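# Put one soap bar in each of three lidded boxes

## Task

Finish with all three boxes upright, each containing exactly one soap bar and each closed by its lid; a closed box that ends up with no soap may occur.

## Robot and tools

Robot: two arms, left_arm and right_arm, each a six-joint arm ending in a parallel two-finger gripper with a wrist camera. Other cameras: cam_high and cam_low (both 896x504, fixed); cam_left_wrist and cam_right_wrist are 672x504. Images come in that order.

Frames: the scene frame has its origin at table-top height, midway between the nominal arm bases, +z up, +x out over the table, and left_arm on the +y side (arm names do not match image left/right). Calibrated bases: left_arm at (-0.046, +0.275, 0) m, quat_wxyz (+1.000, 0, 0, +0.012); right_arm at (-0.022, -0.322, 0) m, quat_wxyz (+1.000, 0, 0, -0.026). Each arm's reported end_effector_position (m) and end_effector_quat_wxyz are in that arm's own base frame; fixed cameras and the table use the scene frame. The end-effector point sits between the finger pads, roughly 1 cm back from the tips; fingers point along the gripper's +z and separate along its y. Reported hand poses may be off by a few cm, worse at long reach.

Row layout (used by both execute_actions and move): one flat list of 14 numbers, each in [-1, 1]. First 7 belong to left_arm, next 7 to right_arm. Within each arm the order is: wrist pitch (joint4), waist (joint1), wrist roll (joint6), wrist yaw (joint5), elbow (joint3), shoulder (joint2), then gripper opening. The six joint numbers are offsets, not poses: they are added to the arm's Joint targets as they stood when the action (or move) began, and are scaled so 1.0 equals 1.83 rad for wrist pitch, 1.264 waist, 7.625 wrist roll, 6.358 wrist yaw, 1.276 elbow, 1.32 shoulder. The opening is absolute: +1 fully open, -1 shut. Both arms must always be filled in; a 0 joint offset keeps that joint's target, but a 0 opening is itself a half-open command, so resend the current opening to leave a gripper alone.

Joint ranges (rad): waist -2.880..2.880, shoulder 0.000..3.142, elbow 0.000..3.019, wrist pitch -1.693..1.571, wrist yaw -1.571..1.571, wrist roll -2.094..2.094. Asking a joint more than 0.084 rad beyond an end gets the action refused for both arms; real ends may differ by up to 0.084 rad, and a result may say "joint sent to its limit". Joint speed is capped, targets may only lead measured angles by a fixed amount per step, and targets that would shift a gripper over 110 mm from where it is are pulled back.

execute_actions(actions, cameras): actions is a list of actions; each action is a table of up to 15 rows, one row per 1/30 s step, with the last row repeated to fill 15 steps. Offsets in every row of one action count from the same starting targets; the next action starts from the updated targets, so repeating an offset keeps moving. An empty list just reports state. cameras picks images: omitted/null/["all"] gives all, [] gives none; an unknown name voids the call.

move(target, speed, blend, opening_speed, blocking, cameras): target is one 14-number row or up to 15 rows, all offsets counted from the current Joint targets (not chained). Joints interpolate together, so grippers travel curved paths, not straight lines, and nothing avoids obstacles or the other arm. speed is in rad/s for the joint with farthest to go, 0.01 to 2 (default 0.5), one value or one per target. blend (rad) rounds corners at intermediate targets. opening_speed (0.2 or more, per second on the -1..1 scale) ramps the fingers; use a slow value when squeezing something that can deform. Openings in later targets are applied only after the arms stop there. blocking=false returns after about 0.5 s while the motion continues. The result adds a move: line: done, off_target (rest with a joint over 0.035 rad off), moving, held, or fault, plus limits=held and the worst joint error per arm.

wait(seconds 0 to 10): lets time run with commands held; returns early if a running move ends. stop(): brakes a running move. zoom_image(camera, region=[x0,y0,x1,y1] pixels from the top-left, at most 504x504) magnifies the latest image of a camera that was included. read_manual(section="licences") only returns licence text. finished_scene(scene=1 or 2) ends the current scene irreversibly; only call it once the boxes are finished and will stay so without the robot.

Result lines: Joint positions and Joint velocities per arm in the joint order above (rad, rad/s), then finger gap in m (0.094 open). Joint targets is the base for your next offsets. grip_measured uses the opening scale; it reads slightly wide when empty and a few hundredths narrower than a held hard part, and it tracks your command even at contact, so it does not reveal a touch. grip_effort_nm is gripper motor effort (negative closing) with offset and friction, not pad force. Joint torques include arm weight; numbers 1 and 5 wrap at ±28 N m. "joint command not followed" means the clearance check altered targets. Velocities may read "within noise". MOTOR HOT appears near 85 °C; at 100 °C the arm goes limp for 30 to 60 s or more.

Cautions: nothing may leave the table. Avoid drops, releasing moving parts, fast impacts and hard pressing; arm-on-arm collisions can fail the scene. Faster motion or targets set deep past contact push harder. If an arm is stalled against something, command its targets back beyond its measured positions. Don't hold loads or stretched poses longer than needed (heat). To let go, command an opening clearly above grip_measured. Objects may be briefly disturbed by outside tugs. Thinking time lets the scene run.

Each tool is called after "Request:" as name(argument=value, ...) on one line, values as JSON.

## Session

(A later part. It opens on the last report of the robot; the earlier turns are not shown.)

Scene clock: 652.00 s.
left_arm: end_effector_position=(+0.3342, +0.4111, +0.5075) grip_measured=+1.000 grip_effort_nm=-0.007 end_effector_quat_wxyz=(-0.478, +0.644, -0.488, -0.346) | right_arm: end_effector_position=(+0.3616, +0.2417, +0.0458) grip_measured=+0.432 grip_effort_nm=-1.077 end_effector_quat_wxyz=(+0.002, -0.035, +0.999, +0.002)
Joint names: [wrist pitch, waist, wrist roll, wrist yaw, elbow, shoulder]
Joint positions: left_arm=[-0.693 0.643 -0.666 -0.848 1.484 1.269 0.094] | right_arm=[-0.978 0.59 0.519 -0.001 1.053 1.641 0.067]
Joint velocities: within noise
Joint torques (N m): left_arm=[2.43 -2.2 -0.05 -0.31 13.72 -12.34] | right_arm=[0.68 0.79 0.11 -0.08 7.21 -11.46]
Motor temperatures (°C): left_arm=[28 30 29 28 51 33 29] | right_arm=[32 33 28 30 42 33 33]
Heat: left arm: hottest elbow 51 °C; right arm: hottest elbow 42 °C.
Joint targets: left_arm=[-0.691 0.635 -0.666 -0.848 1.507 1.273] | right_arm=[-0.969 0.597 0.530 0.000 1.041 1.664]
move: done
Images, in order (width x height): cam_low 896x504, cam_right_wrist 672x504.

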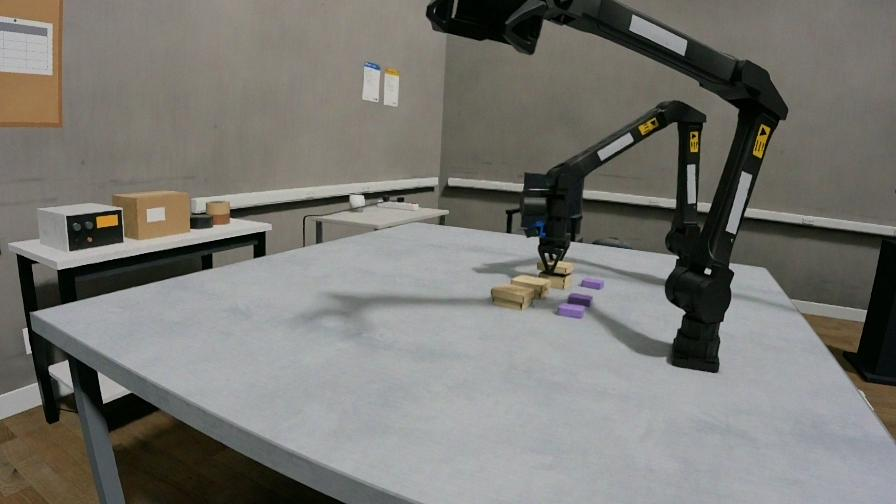

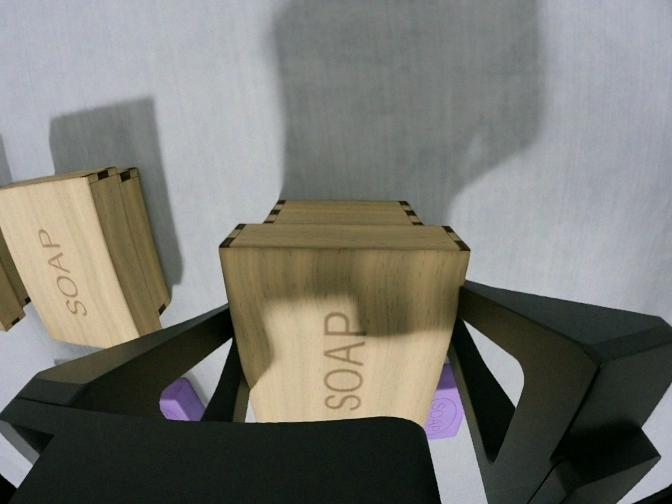

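Request:
move(target=[0,0,0,0,0,0,1,0.022,0,0,0,-0.0123,0.0205,0.3], speed=0.05, cameras=["cam_right_wrist","cam_low"])

Request:
zoom_image(camera="cam_right_wrist", region=[210, 195, 480, 265])

Request:
zoom_image(camera="cam_low", region=[532, 255, 578, 295])

Scene clock: 678.20 s.
left_arm: end_effector_position=(+0.3342, +0.4111, +0.5075) grip_measured=+1.000 grip_effort_nm=-0.007 end_effector_quat_wxyz=(-0.478, +0.644, -0.488, -0.346) | right_arm: end_effector_position=(+0.3630, +0.2426, +0.0352) grip_measured=+0.432 grip_effort_nm=-1.077 end_effector_quat_wxyz=(+0.003, -0.035, +0.999, +0.003)
Joint names: [wrist pitch, waist, wrist roll, wrist yaw, elbow, shoulder]
Joint positions: left_arm=[-0.693 0.643 -0.666 -0.848 1.484 1.269 0.094] | right_arm=[-0.947 0.59 0.519 -0.001 1.044 1.659 0.067]
Joint velocities: within noise
Joint torques (N m): left_arm=[2.41 -2.2 -0.05 -0.31 13.71 -12.28] | right_arm=[0.96 0.73 0.11 -0.08 6.46 -10.93]
Motor temperatures (°C): left_arm=[28 30 29 28 51 33 29] | right_arm=[31 33 28 30 41 33 33]
Heat: left arm: hottest elbow 51 °C; right arm: hottest elbow 41 °C.
Joint targets: left_arm=[-0.691 0.635 -0.666 -0.848 1.507 1.273] | right_arm=[-0.929 0.597 0.530 0.000 1.025 1.691]
move: done
Images, in order (width x height): cam_low 896x504, cam_right_wrist 672x504.

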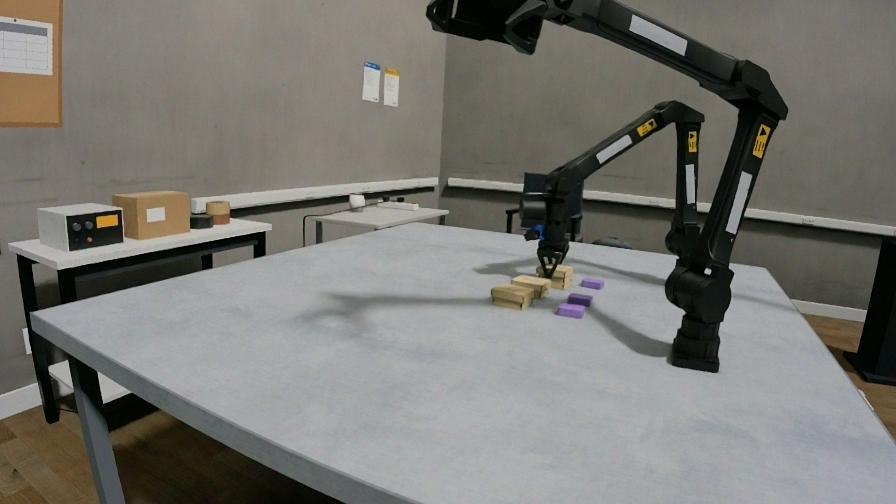

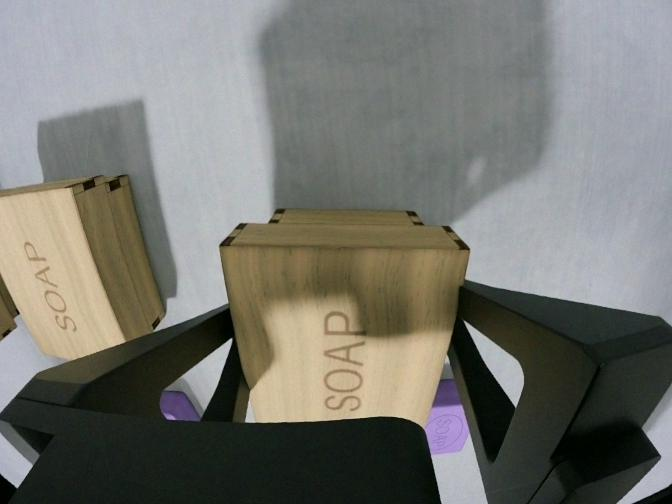

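Scaled by 1.867 from the camera's 672x504 image, which has a finer 960x720 frame.

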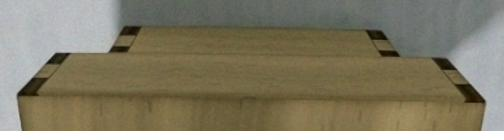

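Scaled by 10.957 from the camera's 896x504 image, which has a finer 1280x720 frame.

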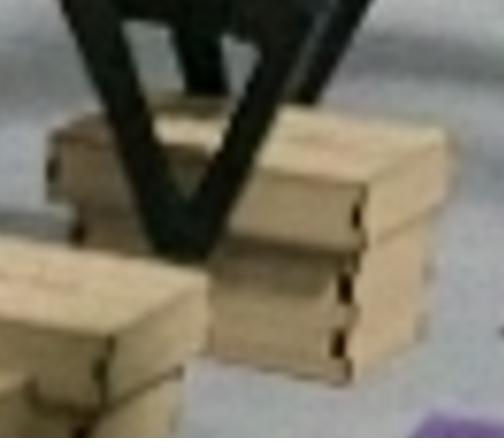

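Request:
move(target=[[0,0,0,0,0,0,1,-0.031,0,0,0,0.063,-0.054,0.3],[0,0,0,0,0,0,1,-0.0224,0,0,0,0.0086,-0.025,0.3],[0,0,0,0,0,0,1,-0.0005,0,0,0,-0.004,-0.0045,0.3]], speed=0.07, cameras=["cam_right_wrist","cam_low"])

Request:
zoom_image(camera="cam_right_wrist", region=[210, 195, 480, 265])

Request:
zoom_image(camera="cam_low", region=[532, 255, 578, 295])

Scene clock: 706.43 s.
left_arm: end_effector_position=(+0.3342, +0.4111, +0.5075) grip_measured=+1.000 grip_effort_nm=-0.012 end_effector_quat_wxyz=(-0.478, +0.644, -0.488, -0.346) | right_arm: end_effector_position=(+0.3604, +0.2411, +0.0305) grip_measured=+0.432 grip_effort_nm=-1.077 end_effector_quat_wxyz=(+0.001, -0.035, +0.999, +0.001)
Joint names: [wrist pitch, waist, wrist roll, wrist yaw, elbow, shoulder]
Joint positions: left_arm=[-0.693 0.643 -0.666 -0.848 1.484 1.269 0.094] | right_arm=[-0.938 0.59 0.519 -0.001 1.033 1.663 0.067]
Joint velocities: within noise
Joint torques (N m): left_arm=[2.41 -2.2 -0.05 -0.31 13.71 -12.34] | right_arm=[0.73 0.79 0.11 -0.08 6.83 -11.63]
Motor temperatures (°C): left_arm=[28 30 29 28 52 33 29] | right_arm=[31 33 28 30 42 33 33]
Heat: left arm: hottest elbow 52 °C; right arm: hottest elbow 42 °C.
Joint targets: left_arm=[-0.691 0.635 -0.666 -0.848 1.507 1.273] | right_arm=[-0.930 0.597 0.530 0.000 1.020 1.685]
move: done
Images, in order (width x height): cam_low 896x504, cam_right_wrist 672x504.

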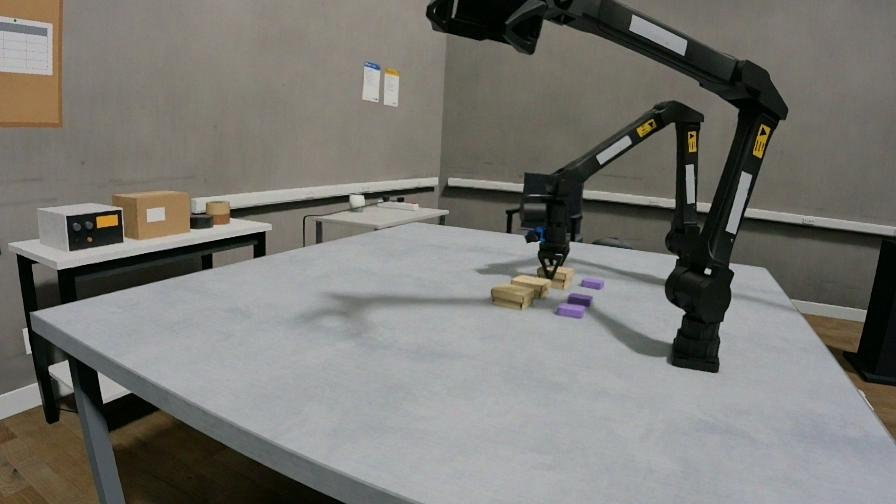

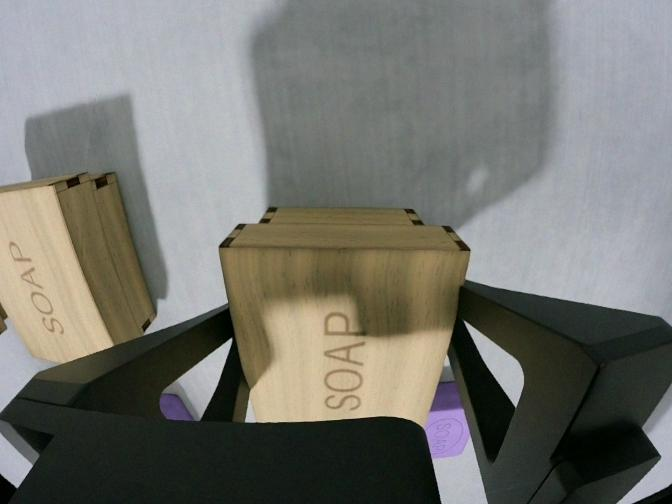

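Scaled by 1.867 from the camera's 672x504 image, which has a finer 960x720 frame.

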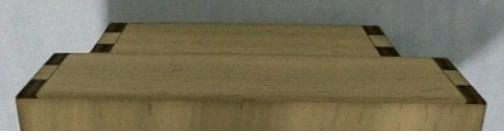

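Scaled by 10.957 from the camera's 896x504 image, which has a finer 1280x720 frame.

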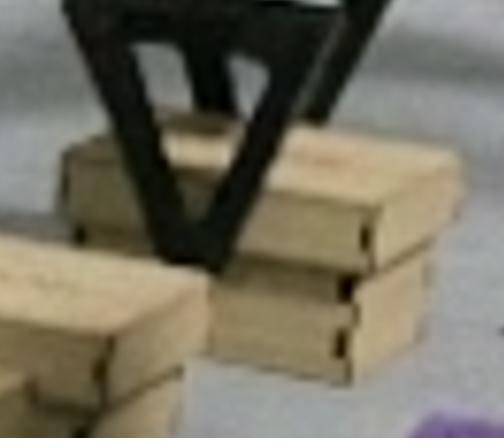

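Request:
move(target=[0,0,0,0,0,0,1,0.0105,0,0,0,-0.005,0.0115,0.3], speed=0.05, cameras=["cam_right_wrist","cam_low"])

Request:
zoom_image(camera="cam_low", region=[532, 255, 578, 295])

Scene clock: 717.17 s.
left_arm: end_effector_position=(+0.3342, +0.4111, +0.5075) grip_measured=+1.000 grip_effort_nm=-0.017 end_effector_quat_wxyz=(-0.478, +0.644, -0.488, -0.346) | right_arm: end_effector_position=(+0.3603, +0.2410, +0.0221) grip_measured=+0.432 grip_effort_nm=-1.082 end_effector_quat_wxyz=(-0.001, -0.035, +0.999, +0.000)
Joint names: [wrist pitch, waist, wrist roll, wrist yaw, elbow, shoulder]
Joint positions: left_arm=[-0.693 0.643 -0.666 -0.848 1.484 1.269 0.094] | right_arm=[-0.919 0.59 0.519 -0.001 1.026 1.678 0.067]
Joint velocities: within noise
Joint torques (N m): left_arm=[2.43 -2.2 -0.05 -0.31 13.71 -12.34] | right_arm=[0.81 0.73 0.11 -0.08 6.69 -11.87]
Motor temperatures (°C): left_arm=[28 30 29 28 52 33 29] | right_arm=[31 33 28 30 42 33 33]
Heat: left arm: hottest elbow 52 °C; right arm: hottest elbow 42 °C.
Joint targets: left_arm=[-0.691 0.635 -0.666 -0.848 1.507 1.273] | right_arm=[-0.911 0.597 0.530 0.000 1.013 1.701]
move: done
Images, in order (width x height): cam_low 896x504, cam_right_wrist 672x504.

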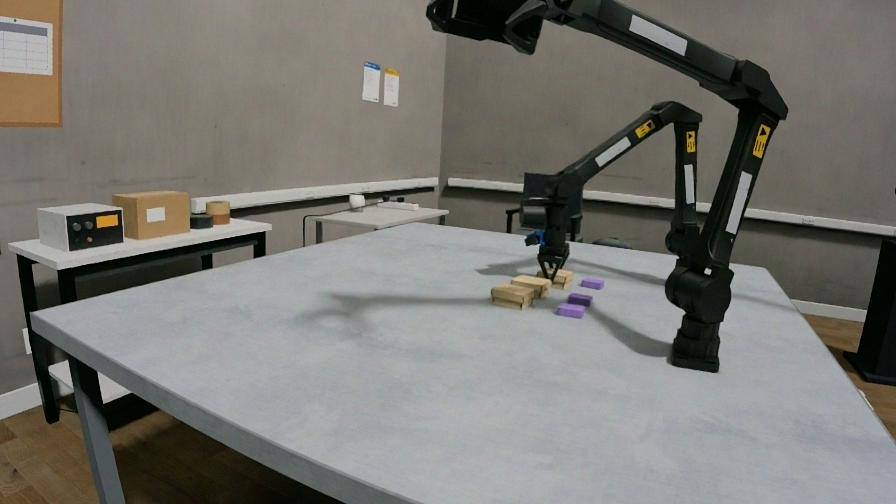

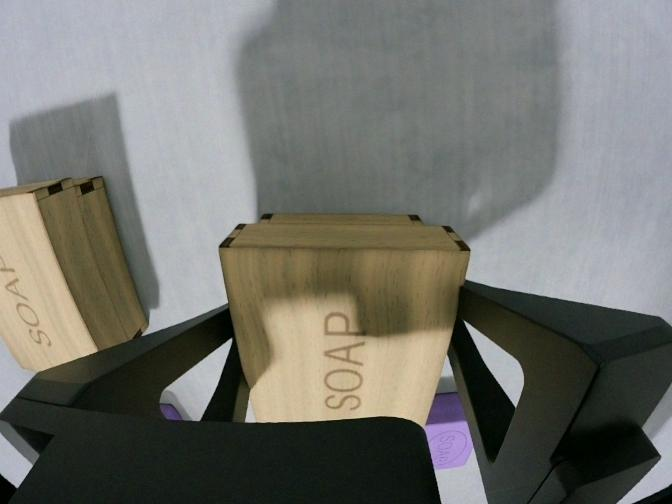

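Scaled by 10.957 from the camera's 896x504 image, which has a finer 1280x720 frame.

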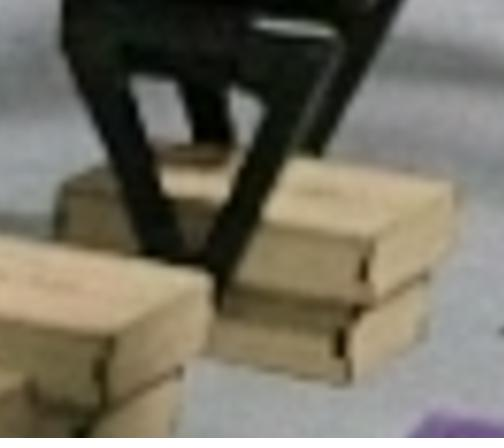

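Request:
move(target=[[0,0,0,0,0,0,1,0,0,0,0,0,0,0.75],[0,0,0,0,0,0,1,-0.1186,0,0,0,0.123,-0.1106,0.75],[0,0,0,0,0,0,1,-0.1385,0.137,0.0203,0,0.306,0.06,0.9]], speed=[0.2,0.2,0.4], opening_speed=0.6, cameras=["cam_right_wrist","cam_low"])

Request:
zoom_image(camera="cam_right_wrist", region=[220, 100, 500, 340])

Scene clock: 741.90 s.
left_arm: end_effector_position=(+0.3342, +0.4111, +0.5075) grip_measured=+1.000 grip_effort_nm=-0.012 end_effector_quat_wxyz=(-0.478, +0.644, -0.488, -0.346) | right_arm: end_effector_position=(+0.3664, +0.3554, +0.0904) grip_measured=+0.897 grip_effort_nm=0.037 end_effector_quat_wxyz=(+0.000, -0.049, +0.999, +0.001)
Joint names: [wrist pitch, waist, wrist roll, wrist yaw, elbow, shoulder]
Joint positions: left_arm=[-0.693 0.643 -0.666 -0.848 1.484 1.269 0.094] | right_arm=[-1.156 0.77 0.673 -0.001 1.348 1.761 0.089]
Joint velocities: within noise
Joint torques (N m): left_arm=[2.43 -2.14 -0.05 -0.31 13.71 -12.28] | right_arm=[0.09 0.09 0.11 -0.08 13.67 -14.62]
Motor temperatures (°C): left_arm=[28 30 29 28 52 33 29] | right_arm=[31 33 28 30 42 33 33]
Heat: left arm: hottest elbow 52 °C; right arm: hottest elbow 42 °C.
Joint targets: left_arm=[-0.691 0.635 -0.666 -0.848 1.507 1.273] | right_arm=[-1.164 0.770 0.685 -0.001 1.404 1.780]
move: off_target (right_arm); target 3's new numbers were sent with right_arm's elbow 0.055 rad from that target; right_arm: the elbow is farthest, 0.055 rad from its target
Images, in order (width x height): cam_low 896x504, cam_right_wrist 672x504.

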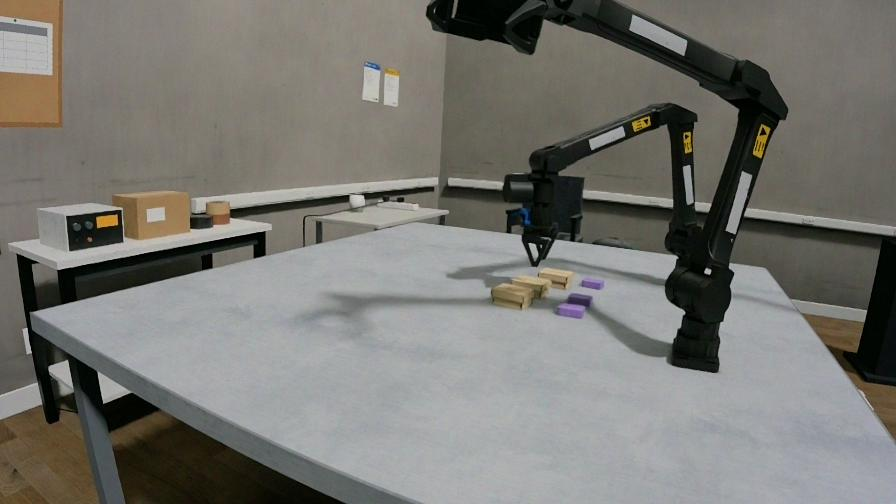

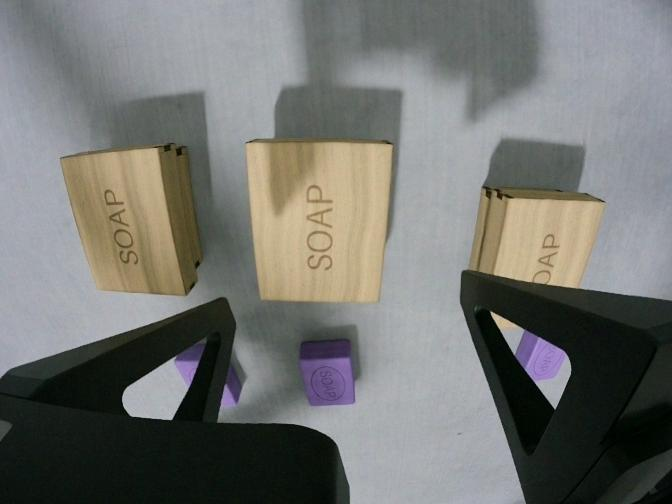

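Scaled by 1.800 from the camera's 672x504 image, which has a finer 960x720 frame.

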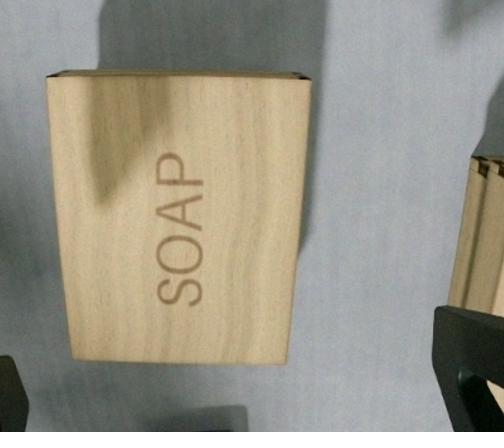

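Request:
move(target=[0,0,0,0,0,0,1,0.050,-0.0135,-0.0012,0,-0.042,0.070,1], speed=0.2, cameras=["cam_right_wrist"])

Scene clock: 771.23 s.
left_arm: end_effector_position=(+0.3342, +0.4111, +0.5075) grip_measured=+1.000 grip_effort_nm=-0.012 end_effector_quat_wxyz=(-0.478, +0.644, -0.488, -0.346) | right_arm: end_effector_position=(+0.3791, +0.3604, +0.0447) grip_measured=+0.998 grip_effort_nm=0.046 end_effector_quat_wxyz=(-0.006, -0.044, +0.999, -0.005)
Joint names: [wrist pitch, waist, wrist roll, wrist yaw, elbow, shoulder]
Joint positions: left_arm=[-0.693 0.643 -0.666 -0.848 1.484 1.269 0.094] | right_arm=[-1.082 0.761 0.673 -0.001 1.348 1.853 0.094]
Joint velocities: within noise
Joint torques (N m): left_arm=[2.43 -2.2 -0.05 -0.31 13.71 -12.34] | right_arm=[0.68 -0.56 0.03 -0.08 8.72 -15.21]
Motor temperatures (°C): left_arm=[28 30 29 28 52 33 29] | right_arm=[31 33 28 30 50 34 32]
Heat: left arm: hottest elbow 52 °C; right arm: hottest elbow 50 °C.
Joint targets: left_arm=[-0.691 0.635 -0.666 -0.848 1.507 1.273] | right_arm=[-1.073 0.754 0.675 -0.001 1.350 1.872]
move: done
Images, in order (width x height): cam_right_wrist 672x504.

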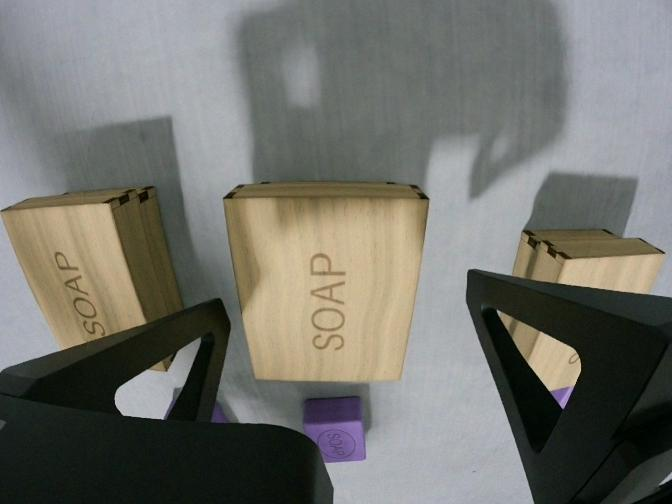

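Request:
move(target=[[0,0,0,0,0,0,1,0,0.018,0.0025,0,0,0,1],[0,0,0,0,0,0,1,0.0393,0.018,0.0025,0,-0.0306,0.0235,1]], speed=0.15, cameras=["cam_right_wrist","cam_low"])

Scene clock: 802.00 s.
left_arm: end_effector_position=(+0.3342, +0.4111, +0.5075) grip_measured=+1.000 grip_effort_nm=-0.017 end_effector_quat_wxyz=(-0.478, +0.644, -0.488, -0.346) | right_arm: end_effector_position=(+0.3791, +0.3665, +0.0229) grip_measured=+0.998 grip_effort_nm=0.037 end_effector_quat_wxyz=(+0.001, -0.043, +0.999, +0.002)
Joint names: [wrist pitch, waist, wrist roll, wrist yaw, elbow, shoulder]
Joint positions: left_arm=[-0.693 0.643 -0.666 -0.848 1.484 1.269 0.094] | right_arm=[-1.009 0.769 0.683 -0.001 1.324 1.88 0.094]
Joint velocities: within noise
Joint torques (N m): left_arm=[2.43 -2.14 -0.05 -0.3 13.71 -12.28] | right_arm=[0.65 0.73 0.11 -0.09 7.31 -15.09]
Motor temperatures (°C): left_arm=[28 29 29 28 53 33 29] | right_arm=[31 33 28 30 47 33 31]
Heat: left arm: hottest elbow 53 °C; right arm: hottest elbow 47 °C.
Joint targets: left_arm=[-0.691 0.635 -0.666 -0.848 1.507 1.273] | right_arm=[-1.001 0.776 0.695 -0.001 1.311 1.903]
move: done
Images, in order (width x height): cam_low 896x504, cam_right_wrist 672x504.

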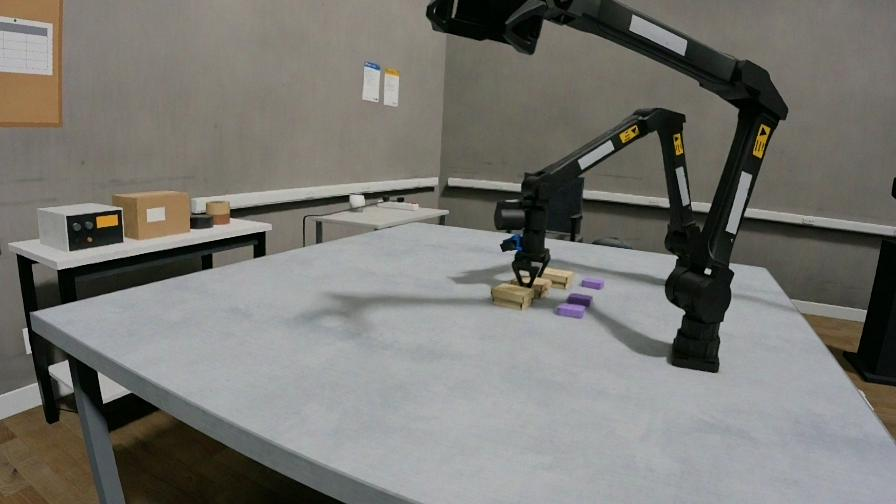

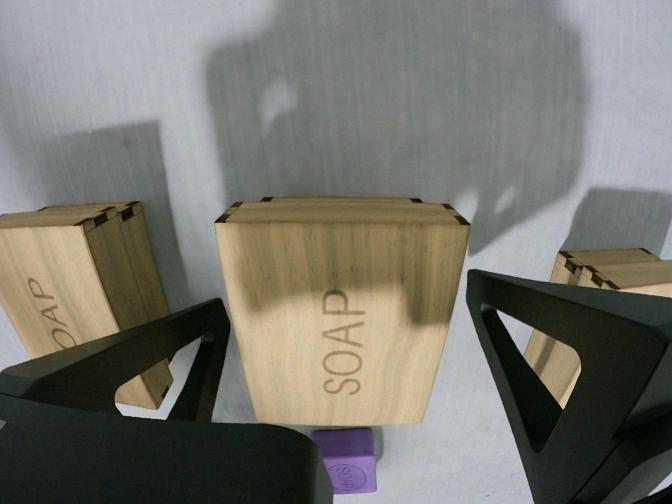

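Request:
move(target=[[0,0,0,0,0,0,1,0,0,0,0,0,0,0.3],[0,0,0,0,0,0,1,-0.0095,0,0,0,0.051,-0.0265,0.3],[0,0,0,0,0,0,1,-0.099,0,0,0,0.117,-0.0856,0.3]], speed=0.1, opening_speed=0.3, cameras=["cam_right_wrist","cam_low"])

Request:
zoom_image(camera="cam_low", region=[480, 240, 580, 320])

Scene clock: 825.43 s.
left_arm: end_effector_position=(+0.3342, +0.4111, +0.5075) grip_measured=+1.000 grip_effort_nm=-0.012 end_effector_quat_wxyz=(-0.478, +0.644, -0.488, -0.346) | right_arm: end_effector_position=(+0.3786, +0.3661, +0.0890) grip_measured=+0.421 grip_effort_nm=-1.077 end_effector_quat_wxyz=(-0.001, -0.043, +0.999, +0.000)
Joint names: [wrist pitch, waist, wrist roll, wrist yaw, elbow, shoulder]
Joint positions: left_arm=[-0.693 0.643 -0.666 -0.848 1.484 1.269 0.094] | right_arm=[-1.174 0.769 0.683 -0.001 1.404 1.803 0.067]
Joint velocities: within noise
Joint torques (N m): left_arm=[2.43 -2.2 -0.05 -0.31 13.71 -12.34] | right_arm=[0.17 0.73 0.11 -0.09 13.76 -18.14]
Motor temperatures (°C): left_arm=[28 29 29 28 53 33 29] | right_arm=[31 33 28 30 44 33 31]
Heat: left arm: hottest elbow 53 °C; right arm: hottest elbow 44 °C.
Joint targets: left_arm=[-0.691 0.635 -0.666 -0.848 1.507 1.273] | right_arm=[-1.182 0.776 0.695 -0.001 1.460 1.790]
move: off_target (right_arm); right_arm: the elbow is farthest, 0.056 rad from its target
Images, in order (width x height): cam_low 896x504, cam_right_wrist 672x504.

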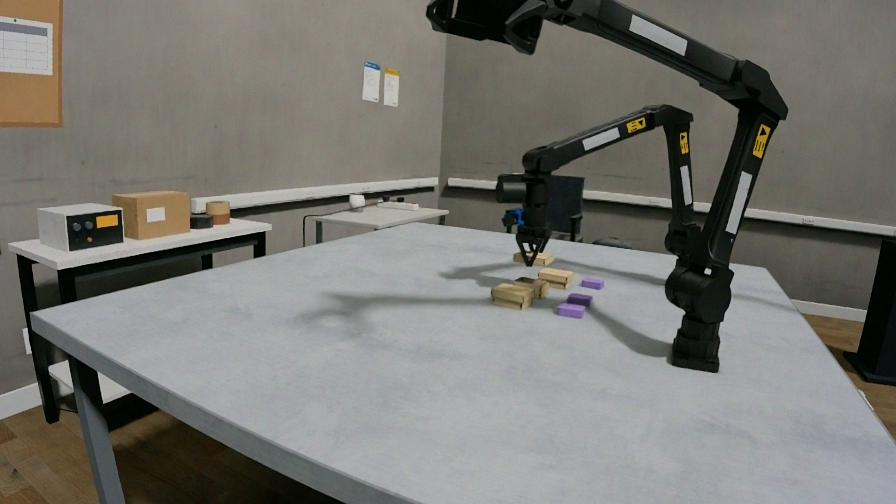

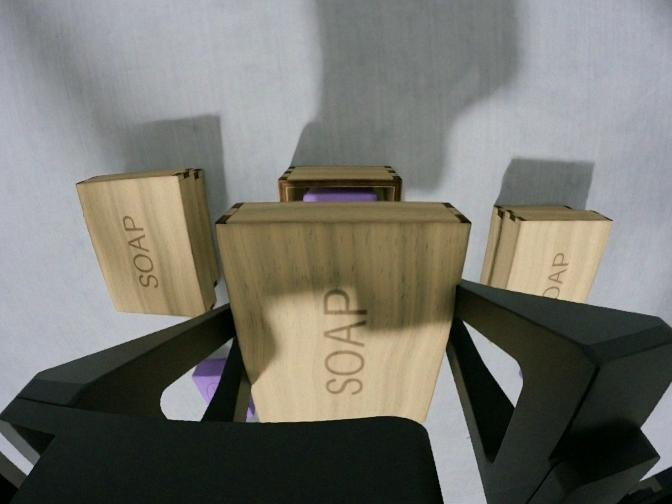

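Scaled by 5.040 from the camera's 896x504 image, which has a finer 1280x720 frame.

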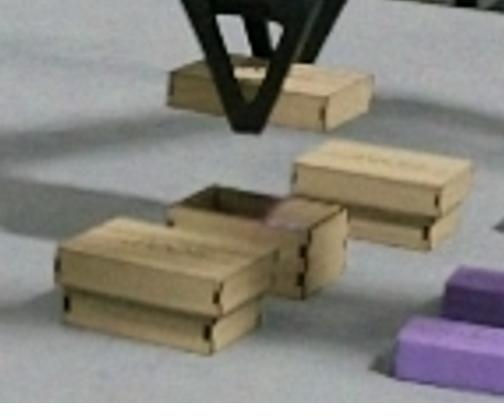

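Request:
move(target=[0,0,0,0,0,0,1,0.0045,0,0,0,-0.29,-0.23,0.3], speed=0.4, cameras=["cam_right_wrist","cam_high"])

Request:
zoom_image(camera="cam_right_wrist", region=[200, 0, 500, 225])

Scene clock: 868.20 s.
left_arm: end_effector_position=(+0.3342, +0.4111, +0.5075) grip_measured=+1.000 grip_effort_nm=-0.012 end_effector_quat_wxyz=(-0.478, +0.644, -0.488, -0.346) | right_arm: end_effector_position=(+0.2989, +0.2889, +0.1219) grip_measured=+0.421 grip_effort_nm=-1.072 end_effector_quat_wxyz=(+0.002, -0.043, +0.999, +0.002)
Joint names: [wrist pitch, waist, wrist roll, wrist yaw, elbow, shoulder]
Joint positions: left_arm=[-0.693 0.643 -0.666 -0.848 1.484 1.269 0.094] | right_arm=[-1.174 0.769 0.683 -0.001 1.105 1.496 0.067]
Joint velocities: within noise
Joint torques (N m): left_arm=[2.44 -2.2 -0.05 -0.31 13.71 -12.34] | right_arm=[0.4 0.73 0.11 -0.09 7.87 -12.69]
Motor temperatures (°C): left_arm=[28 29 29 28 53 33 29] | right_arm=[31 33 28 30 53 37 32]
Heat: left arm: hottest elbow 53 °C; right arm: hottest elbow 53 °C.
Joint targets: left_arm=[-0.691 0.635 -0.666 -0.848 1.507 1.273] | right_arm=[-1.174 0.776 0.695 -0.001 1.091 1.487]
move: done
Images, in order (width x height): cam_high 896x504, cam_right_wrist 672x504.

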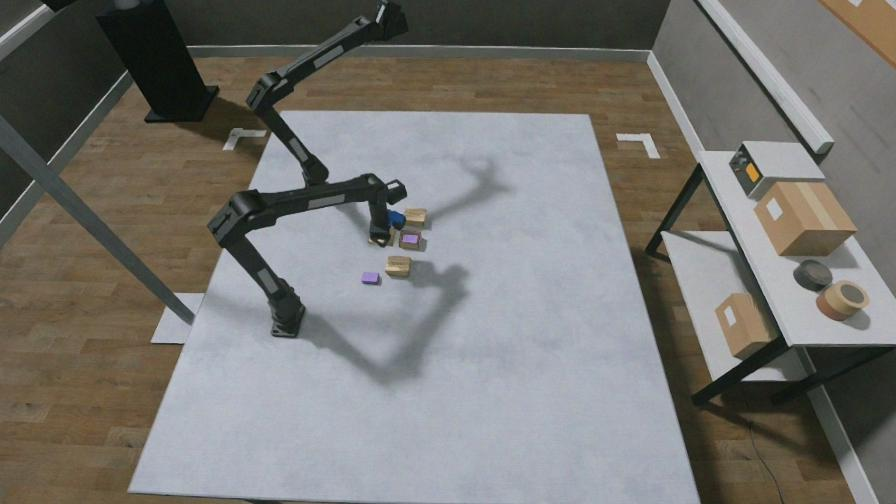

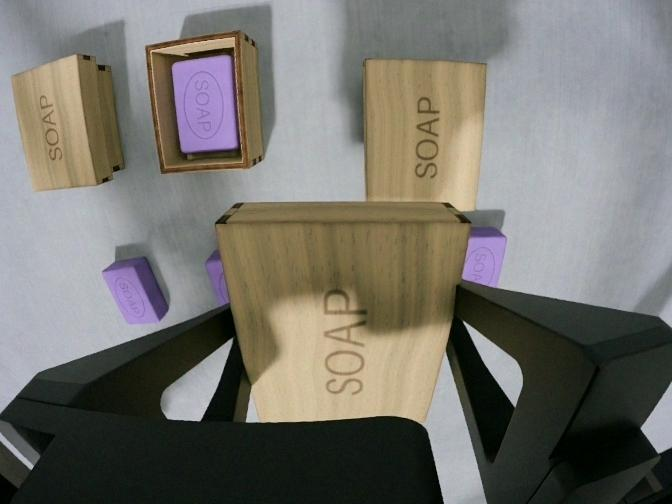

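Scaled by 1.680 from the camera's 672x504 image, which has a finer 960x720 frame.

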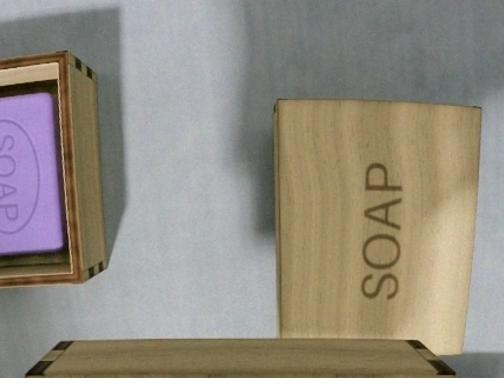

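Request:
move(target=[[0,0,0,0,0,0,1,0,0,0,0,0.2892,0.2295,0.3],[0,0,0,0,0,0,1,0.0623,0,0,0,0.1912,0.2886,0.3]], speed=[0.4,0.12], cameras=["cam_right_wrist"])

Request:
zoom_image(camera="cam_right_wrist", region=[190, 100, 490, 325])

Scene clock: 897.90 s.
left_arm: end_effector_position=(+0.3342, +0.4111, +0.5075) grip_measured=+1.000 grip_effort_nm=-0.017 end_effector_quat_wxyz=(-0.478, +0.644, -0.488, -0.346) | right_arm: end_effector_position=(+0.3780, +0.3655, +0.0472) grip_measured=+0.421 grip_effort_nm=-1.077 end_effector_quat_wxyz=(+0.000, -0.043, +0.999, +0.001)
Joint names: [wrist pitch, waist, wrist roll, wrist yaw, elbow, shoulder]
Joint positions: left_arm=[-0.693 0.643 -0.666 -0.848 1.484 1.269 0.094] | right_arm=[-1.069 0.769 0.683 -0.001 1.346 1.847 0.067]
Joint velocities: within noise
Joint torques (N m): left_arm=[2.41 -2.2 -0.05 -0.3 13.71 -12.34] | right_arm=[0.7 0.79 0.11 -0.09 7.62 -15.27]
Motor temperatures (°C): left_arm=[28 29 29 28 53 33 29] | right_arm=[31 33 28 30 46 35 32]
Heat: left arm: hottest elbow 53 °C; right arm: hottest elbow 46 °C.
Joint targets: left_arm=[-0.691 0.635 -0.666 -0.848 1.507 1.273] | right_arm=[-1.060 0.776 0.695 -0.001 1.334 1.868]
move: done
Images, in order (width x height): cam_right_wrist 672x504.

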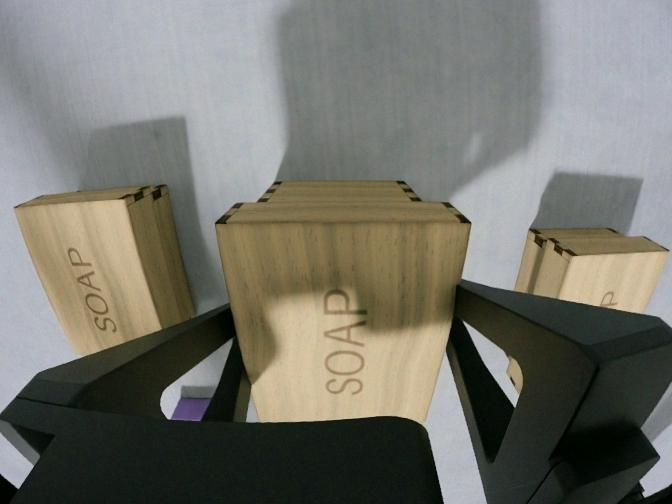

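Scaled by 1.680 from the camera's 672x504 image, which has a finer 960x720 frame.

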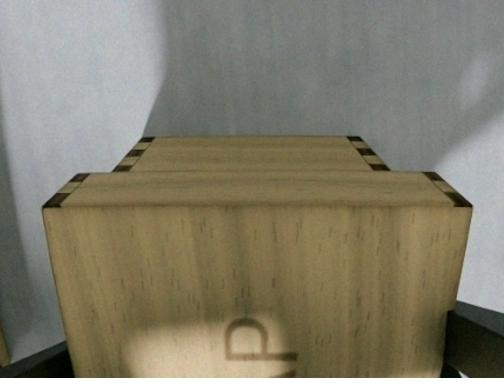

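Request:
move(target=[[0,0,0,0,0,0,1,0.0035,0,0,0,0,0,0.3],[0,0,0,0,0,0,1,0.0324,0,0,0,-0.018,0.0265,0.3]], speed=[0.03,0.05], cameras=["cam_right_wrist","cam_low"])

Request:
zoom_image(camera="cam_right_wrist", region=[190, 100, 490, 325])

Scene clock: 934.13 s.
left_arm: end_effector_position=(+0.3342, +0.4111, +0.5075) grip_measured=+1.000 grip_effort_nm=-0.017 end_effector_quat_wxyz=(-0.478, +0.644, -0.488, -0.346) | right_arm: end_effector_position=(+0.3815, +0.3684, +0.0372) grip_measured=+0.421 grip_effort_nm=-1.082 end_effector_quat_wxyz=(+0.008, -0.042, +0.999, +0.007)
Joint names: [wrist pitch, waist, wrist roll, wrist yaw, elbow, shoulder]
Joint positions: left_arm=[-0.693 0.643 -0.666 -0.848 1.484 1.269 0.094] | right_arm=[-1.026 0.769 0.685 0 1.335 1.859 0.067]
Joint velocities: within noise
Joint torques (N m): left_arm=[2.41 -2.2 -0.05 -0.31 13.72 -12.28] | right_arm=[1.36 0.67 0.11 -0.15 6.57 -13.63]
Motor temperatures (°C): left_arm=[28 29 29 28 54 33 29] | right_arm=[31 33 28 30 44 35 33]
Heat: left arm: hottest elbow 54 °C; right arm: hottest elbow 44 °C.
Joint targets: left_arm=[-0.691 0.635 -0.666 -0.848 1.507 1.273] | right_arm=[-1.000 0.776 0.695 0.000 1.311 1.903]
move: off_target (right_arm); right_arm: the shoulder is farthest, 0.044 rad from its target
Images, in order (width x height): cam_low 896x504, cam_right_wrist 672x504.

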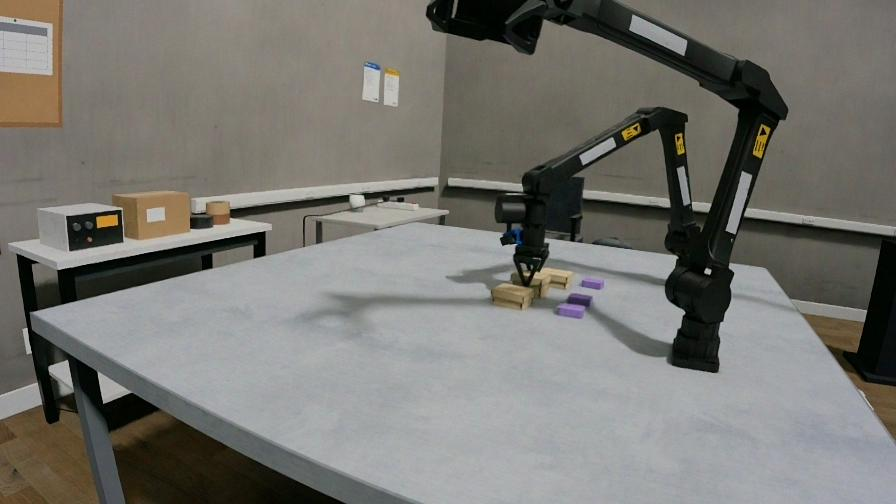

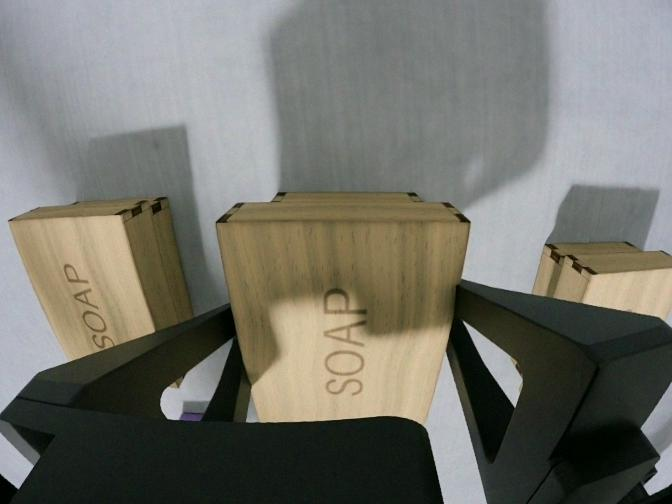

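Scaled by 1.680 from the camera's 672x504 image, which has a finer 960x720 frame.

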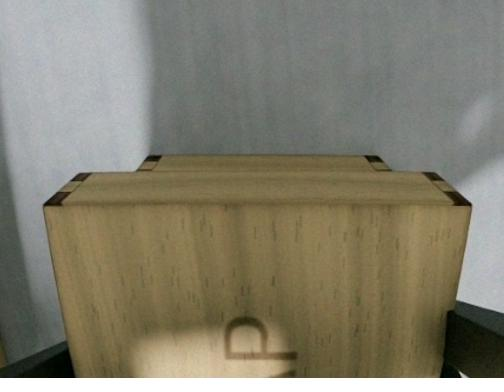

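Request:
zoom_image(camera="cam_right_wrist", region=[200, 180, 340, 240])

Request:
zoom_image(camera="cam_right_wrist", region=[340, 180, 480, 240])

Request:
zoom_image(camera="cam_low", region=[485, 250, 577, 320])

Scaled by 3.600 from the camera's 672x504 image, which has a finer 960x720 frame.

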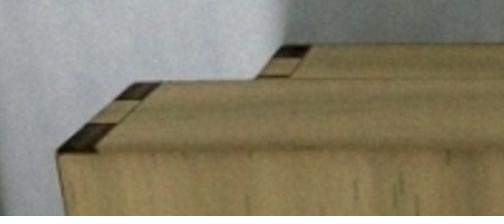

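Scaled by 3.600 from the camera's 672x504 image, which has a finer 960x720 frame.

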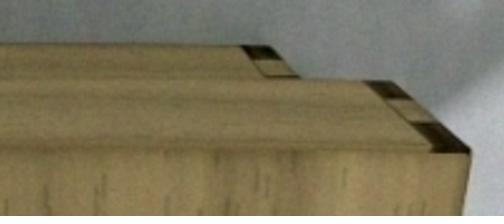

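Scaled by 5.478 from the camera's 896x504 image, which has a finer 1280x720 frame.

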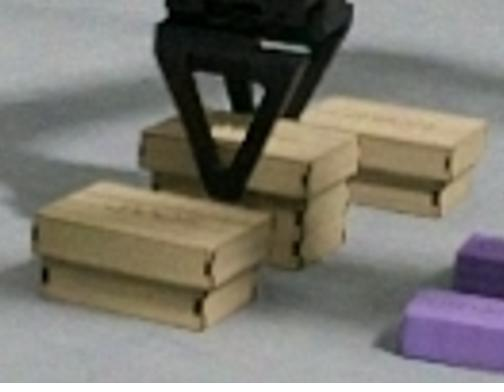

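Request:
move(target=[[0,0,0,0,0,0,1,-0.059,-0.0119,0,0,0.0854,-0.053,0.3],[0,0,0,0,0,0,1,-0.0306,-0.0119,0,0,0.0243,-0.0212,0.3]], speed=[0.1,0.1], cameras=["cam_right_wrist"])

Request:
zoom_image(camera="cam_right_wrist", region=[200, 165, 340, 225])

Request:
zoom_image(camera="cam_right_wrist", region=[340, 165, 480, 225])

Scene clock: 1010.20 s.
left_arm: end_effector_position=(+0.3342, +0.4111, +0.5075) grip_measured=+1.000 grip_effort_nm=-0.012 end_effector_quat_wxyz=(-0.478, +0.644, -0.488, -0.346) | right_arm: end_effector_position=(+0.3836, +0.3697, +0.0507) grip_measured=+0.421 grip_effort_nm=-1.067 end_effector_quat_wxyz=(+0.007, -0.042, +0.999, +0.005)
Joint names: [wrist pitch, waist, wrist roll, wrist yaw, elbow, shoulder]
Joint positions: left_arm=[-0.693 0.643 -0.666 -0.848 1.484 1.269 0.094] | right_arm=[-1.065 0.768 0.685 0.001 1.361 1.85 0.067]
Joint velocities: within noise
Joint torques (N m): left_arm=[2.41 -2.2 -0.05 -0.3 13.71 -12.34] | right_arm=[0.72 -0.56 0.11 -0.17 7.16 -15.03]
Motor temperatures (°C): left_arm=[28 29 29 28 54 33 29] | right_arm=[31 33 28 30 42 35 33]
Heat: left arm: hottest elbow 54 °C; right arm: hottest elbow 42 °C.
Joint targets: left_arm=[-0.691 0.635 -0.666 -0.848 1.507 1.273] | right_arm=[-1.056 0.761 0.695 0.000 1.343 1.875]
move: done
Images, in order (width x height): cam_right_wrist 672x504.

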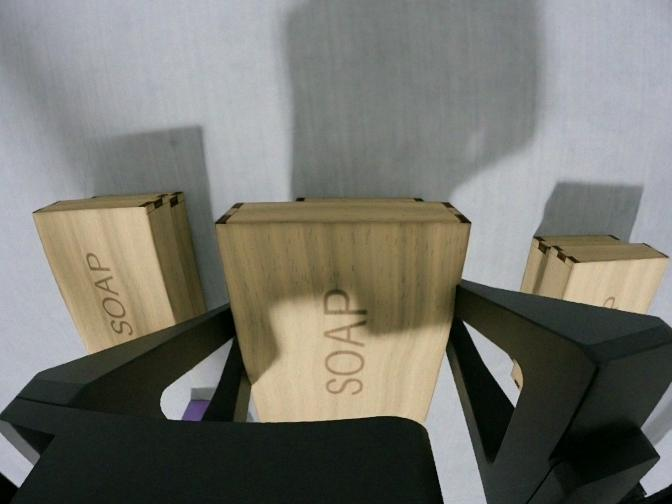

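Scaled by 3.600 from the camera's 672x504 image, which has a finer 960x720 frame.

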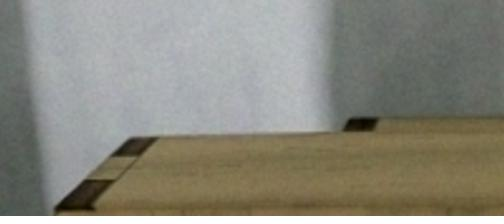

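Scaled by 3.600 from the camera's 672x504 image, which has a finer 960x720 frame.

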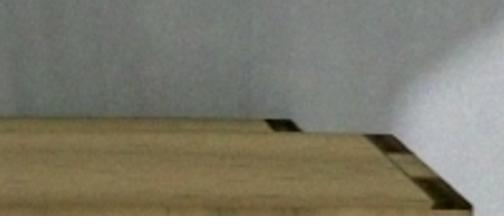

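Request:
move(target=[[0,0,0,0,0,0,1,-0.0186,0,0,0,0,-0.0523,0.3],[0,0,0,0,0,0,1,0.0033,0,0,0,-0.018,-0.0083,0.3]], speed=[0.1,0.1], cameras=["cam_right_wrist"])

Request:
zoom_image(camera="cam_right_wrist", region=[200, 165, 340, 225])

Request:
zoom_image(camera="cam_right_wrist", region=[340, 165, 480, 225])

Scene clock: 1043.67 s.
left_arm: end_effector_position=(+0.3342, +0.4111, +0.5075) grip_measured=+1.000 grip_effort_nm=-0.012 end_effector_quat_wxyz=(-0.478, +0.644, -0.488, -0.346) | right_arm: end_effector_position=(+0.3764, +0.3628, +0.0461) grip_measured=+0.421 grip_effort_nm=-1.087 end_effector_quat_wxyz=(+0.002, -0.042, +0.999, +0.001)
Joint names: [wrist pitch, waist, wrist roll, wrist yaw, elbow, shoulder]
Joint positions: left_arm=[-0.693 0.643 -0.666 -0.848 1.484 1.269 0.094] | right_arm=[-1.059 0.768 0.685 0.001 1.332 1.84 0.067]
Joint velocities: within noise
Joint torques (N m): left_arm=[2.43 -2.2 -0.05 -0.31 13.71 -12.28] | right_arm=[0.81 -0.56 0.11 -0.17 7.5 -14.86]
Motor temperatures (°C): left_arm=[28 29 29 28 54 33 29] | right_arm=[31 33 28 30 42 35 33]
Heat: left arm: hottest elbow 54 °C; right arm: hottest elbow 42 °C.
Joint targets: left_arm=[-0.691 0.635 -0.666 -0.848 1.507 1.273] | right_arm=[-1.050 0.761 0.695 0.000 1.320 1.864]
move: done
Images, in order (width x height): cam_right_wrist 672x504.

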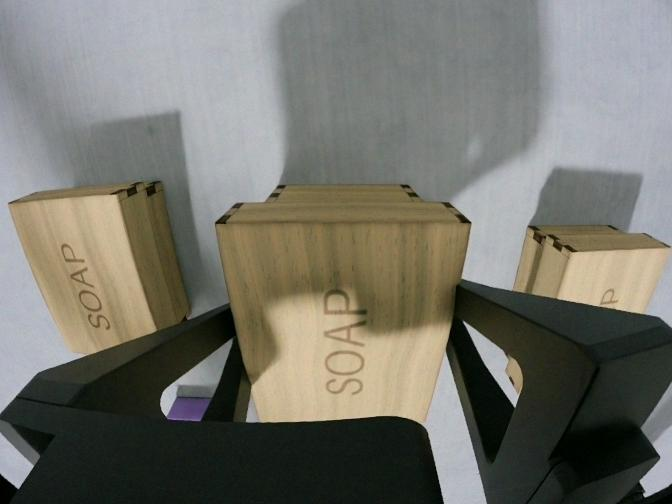

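Scaled by 3.600 from the camera's 672x504 image, which has a finer 960x720 frame.

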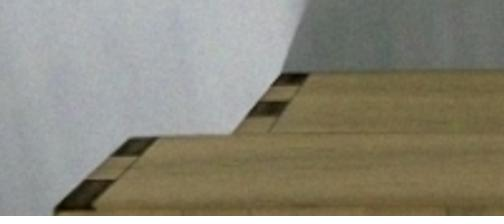

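Scaled by 3.600 from the camera's 672x504 image, which has a finer 960x720 frame.

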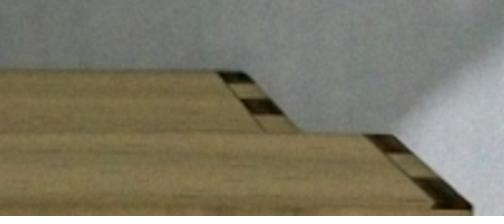

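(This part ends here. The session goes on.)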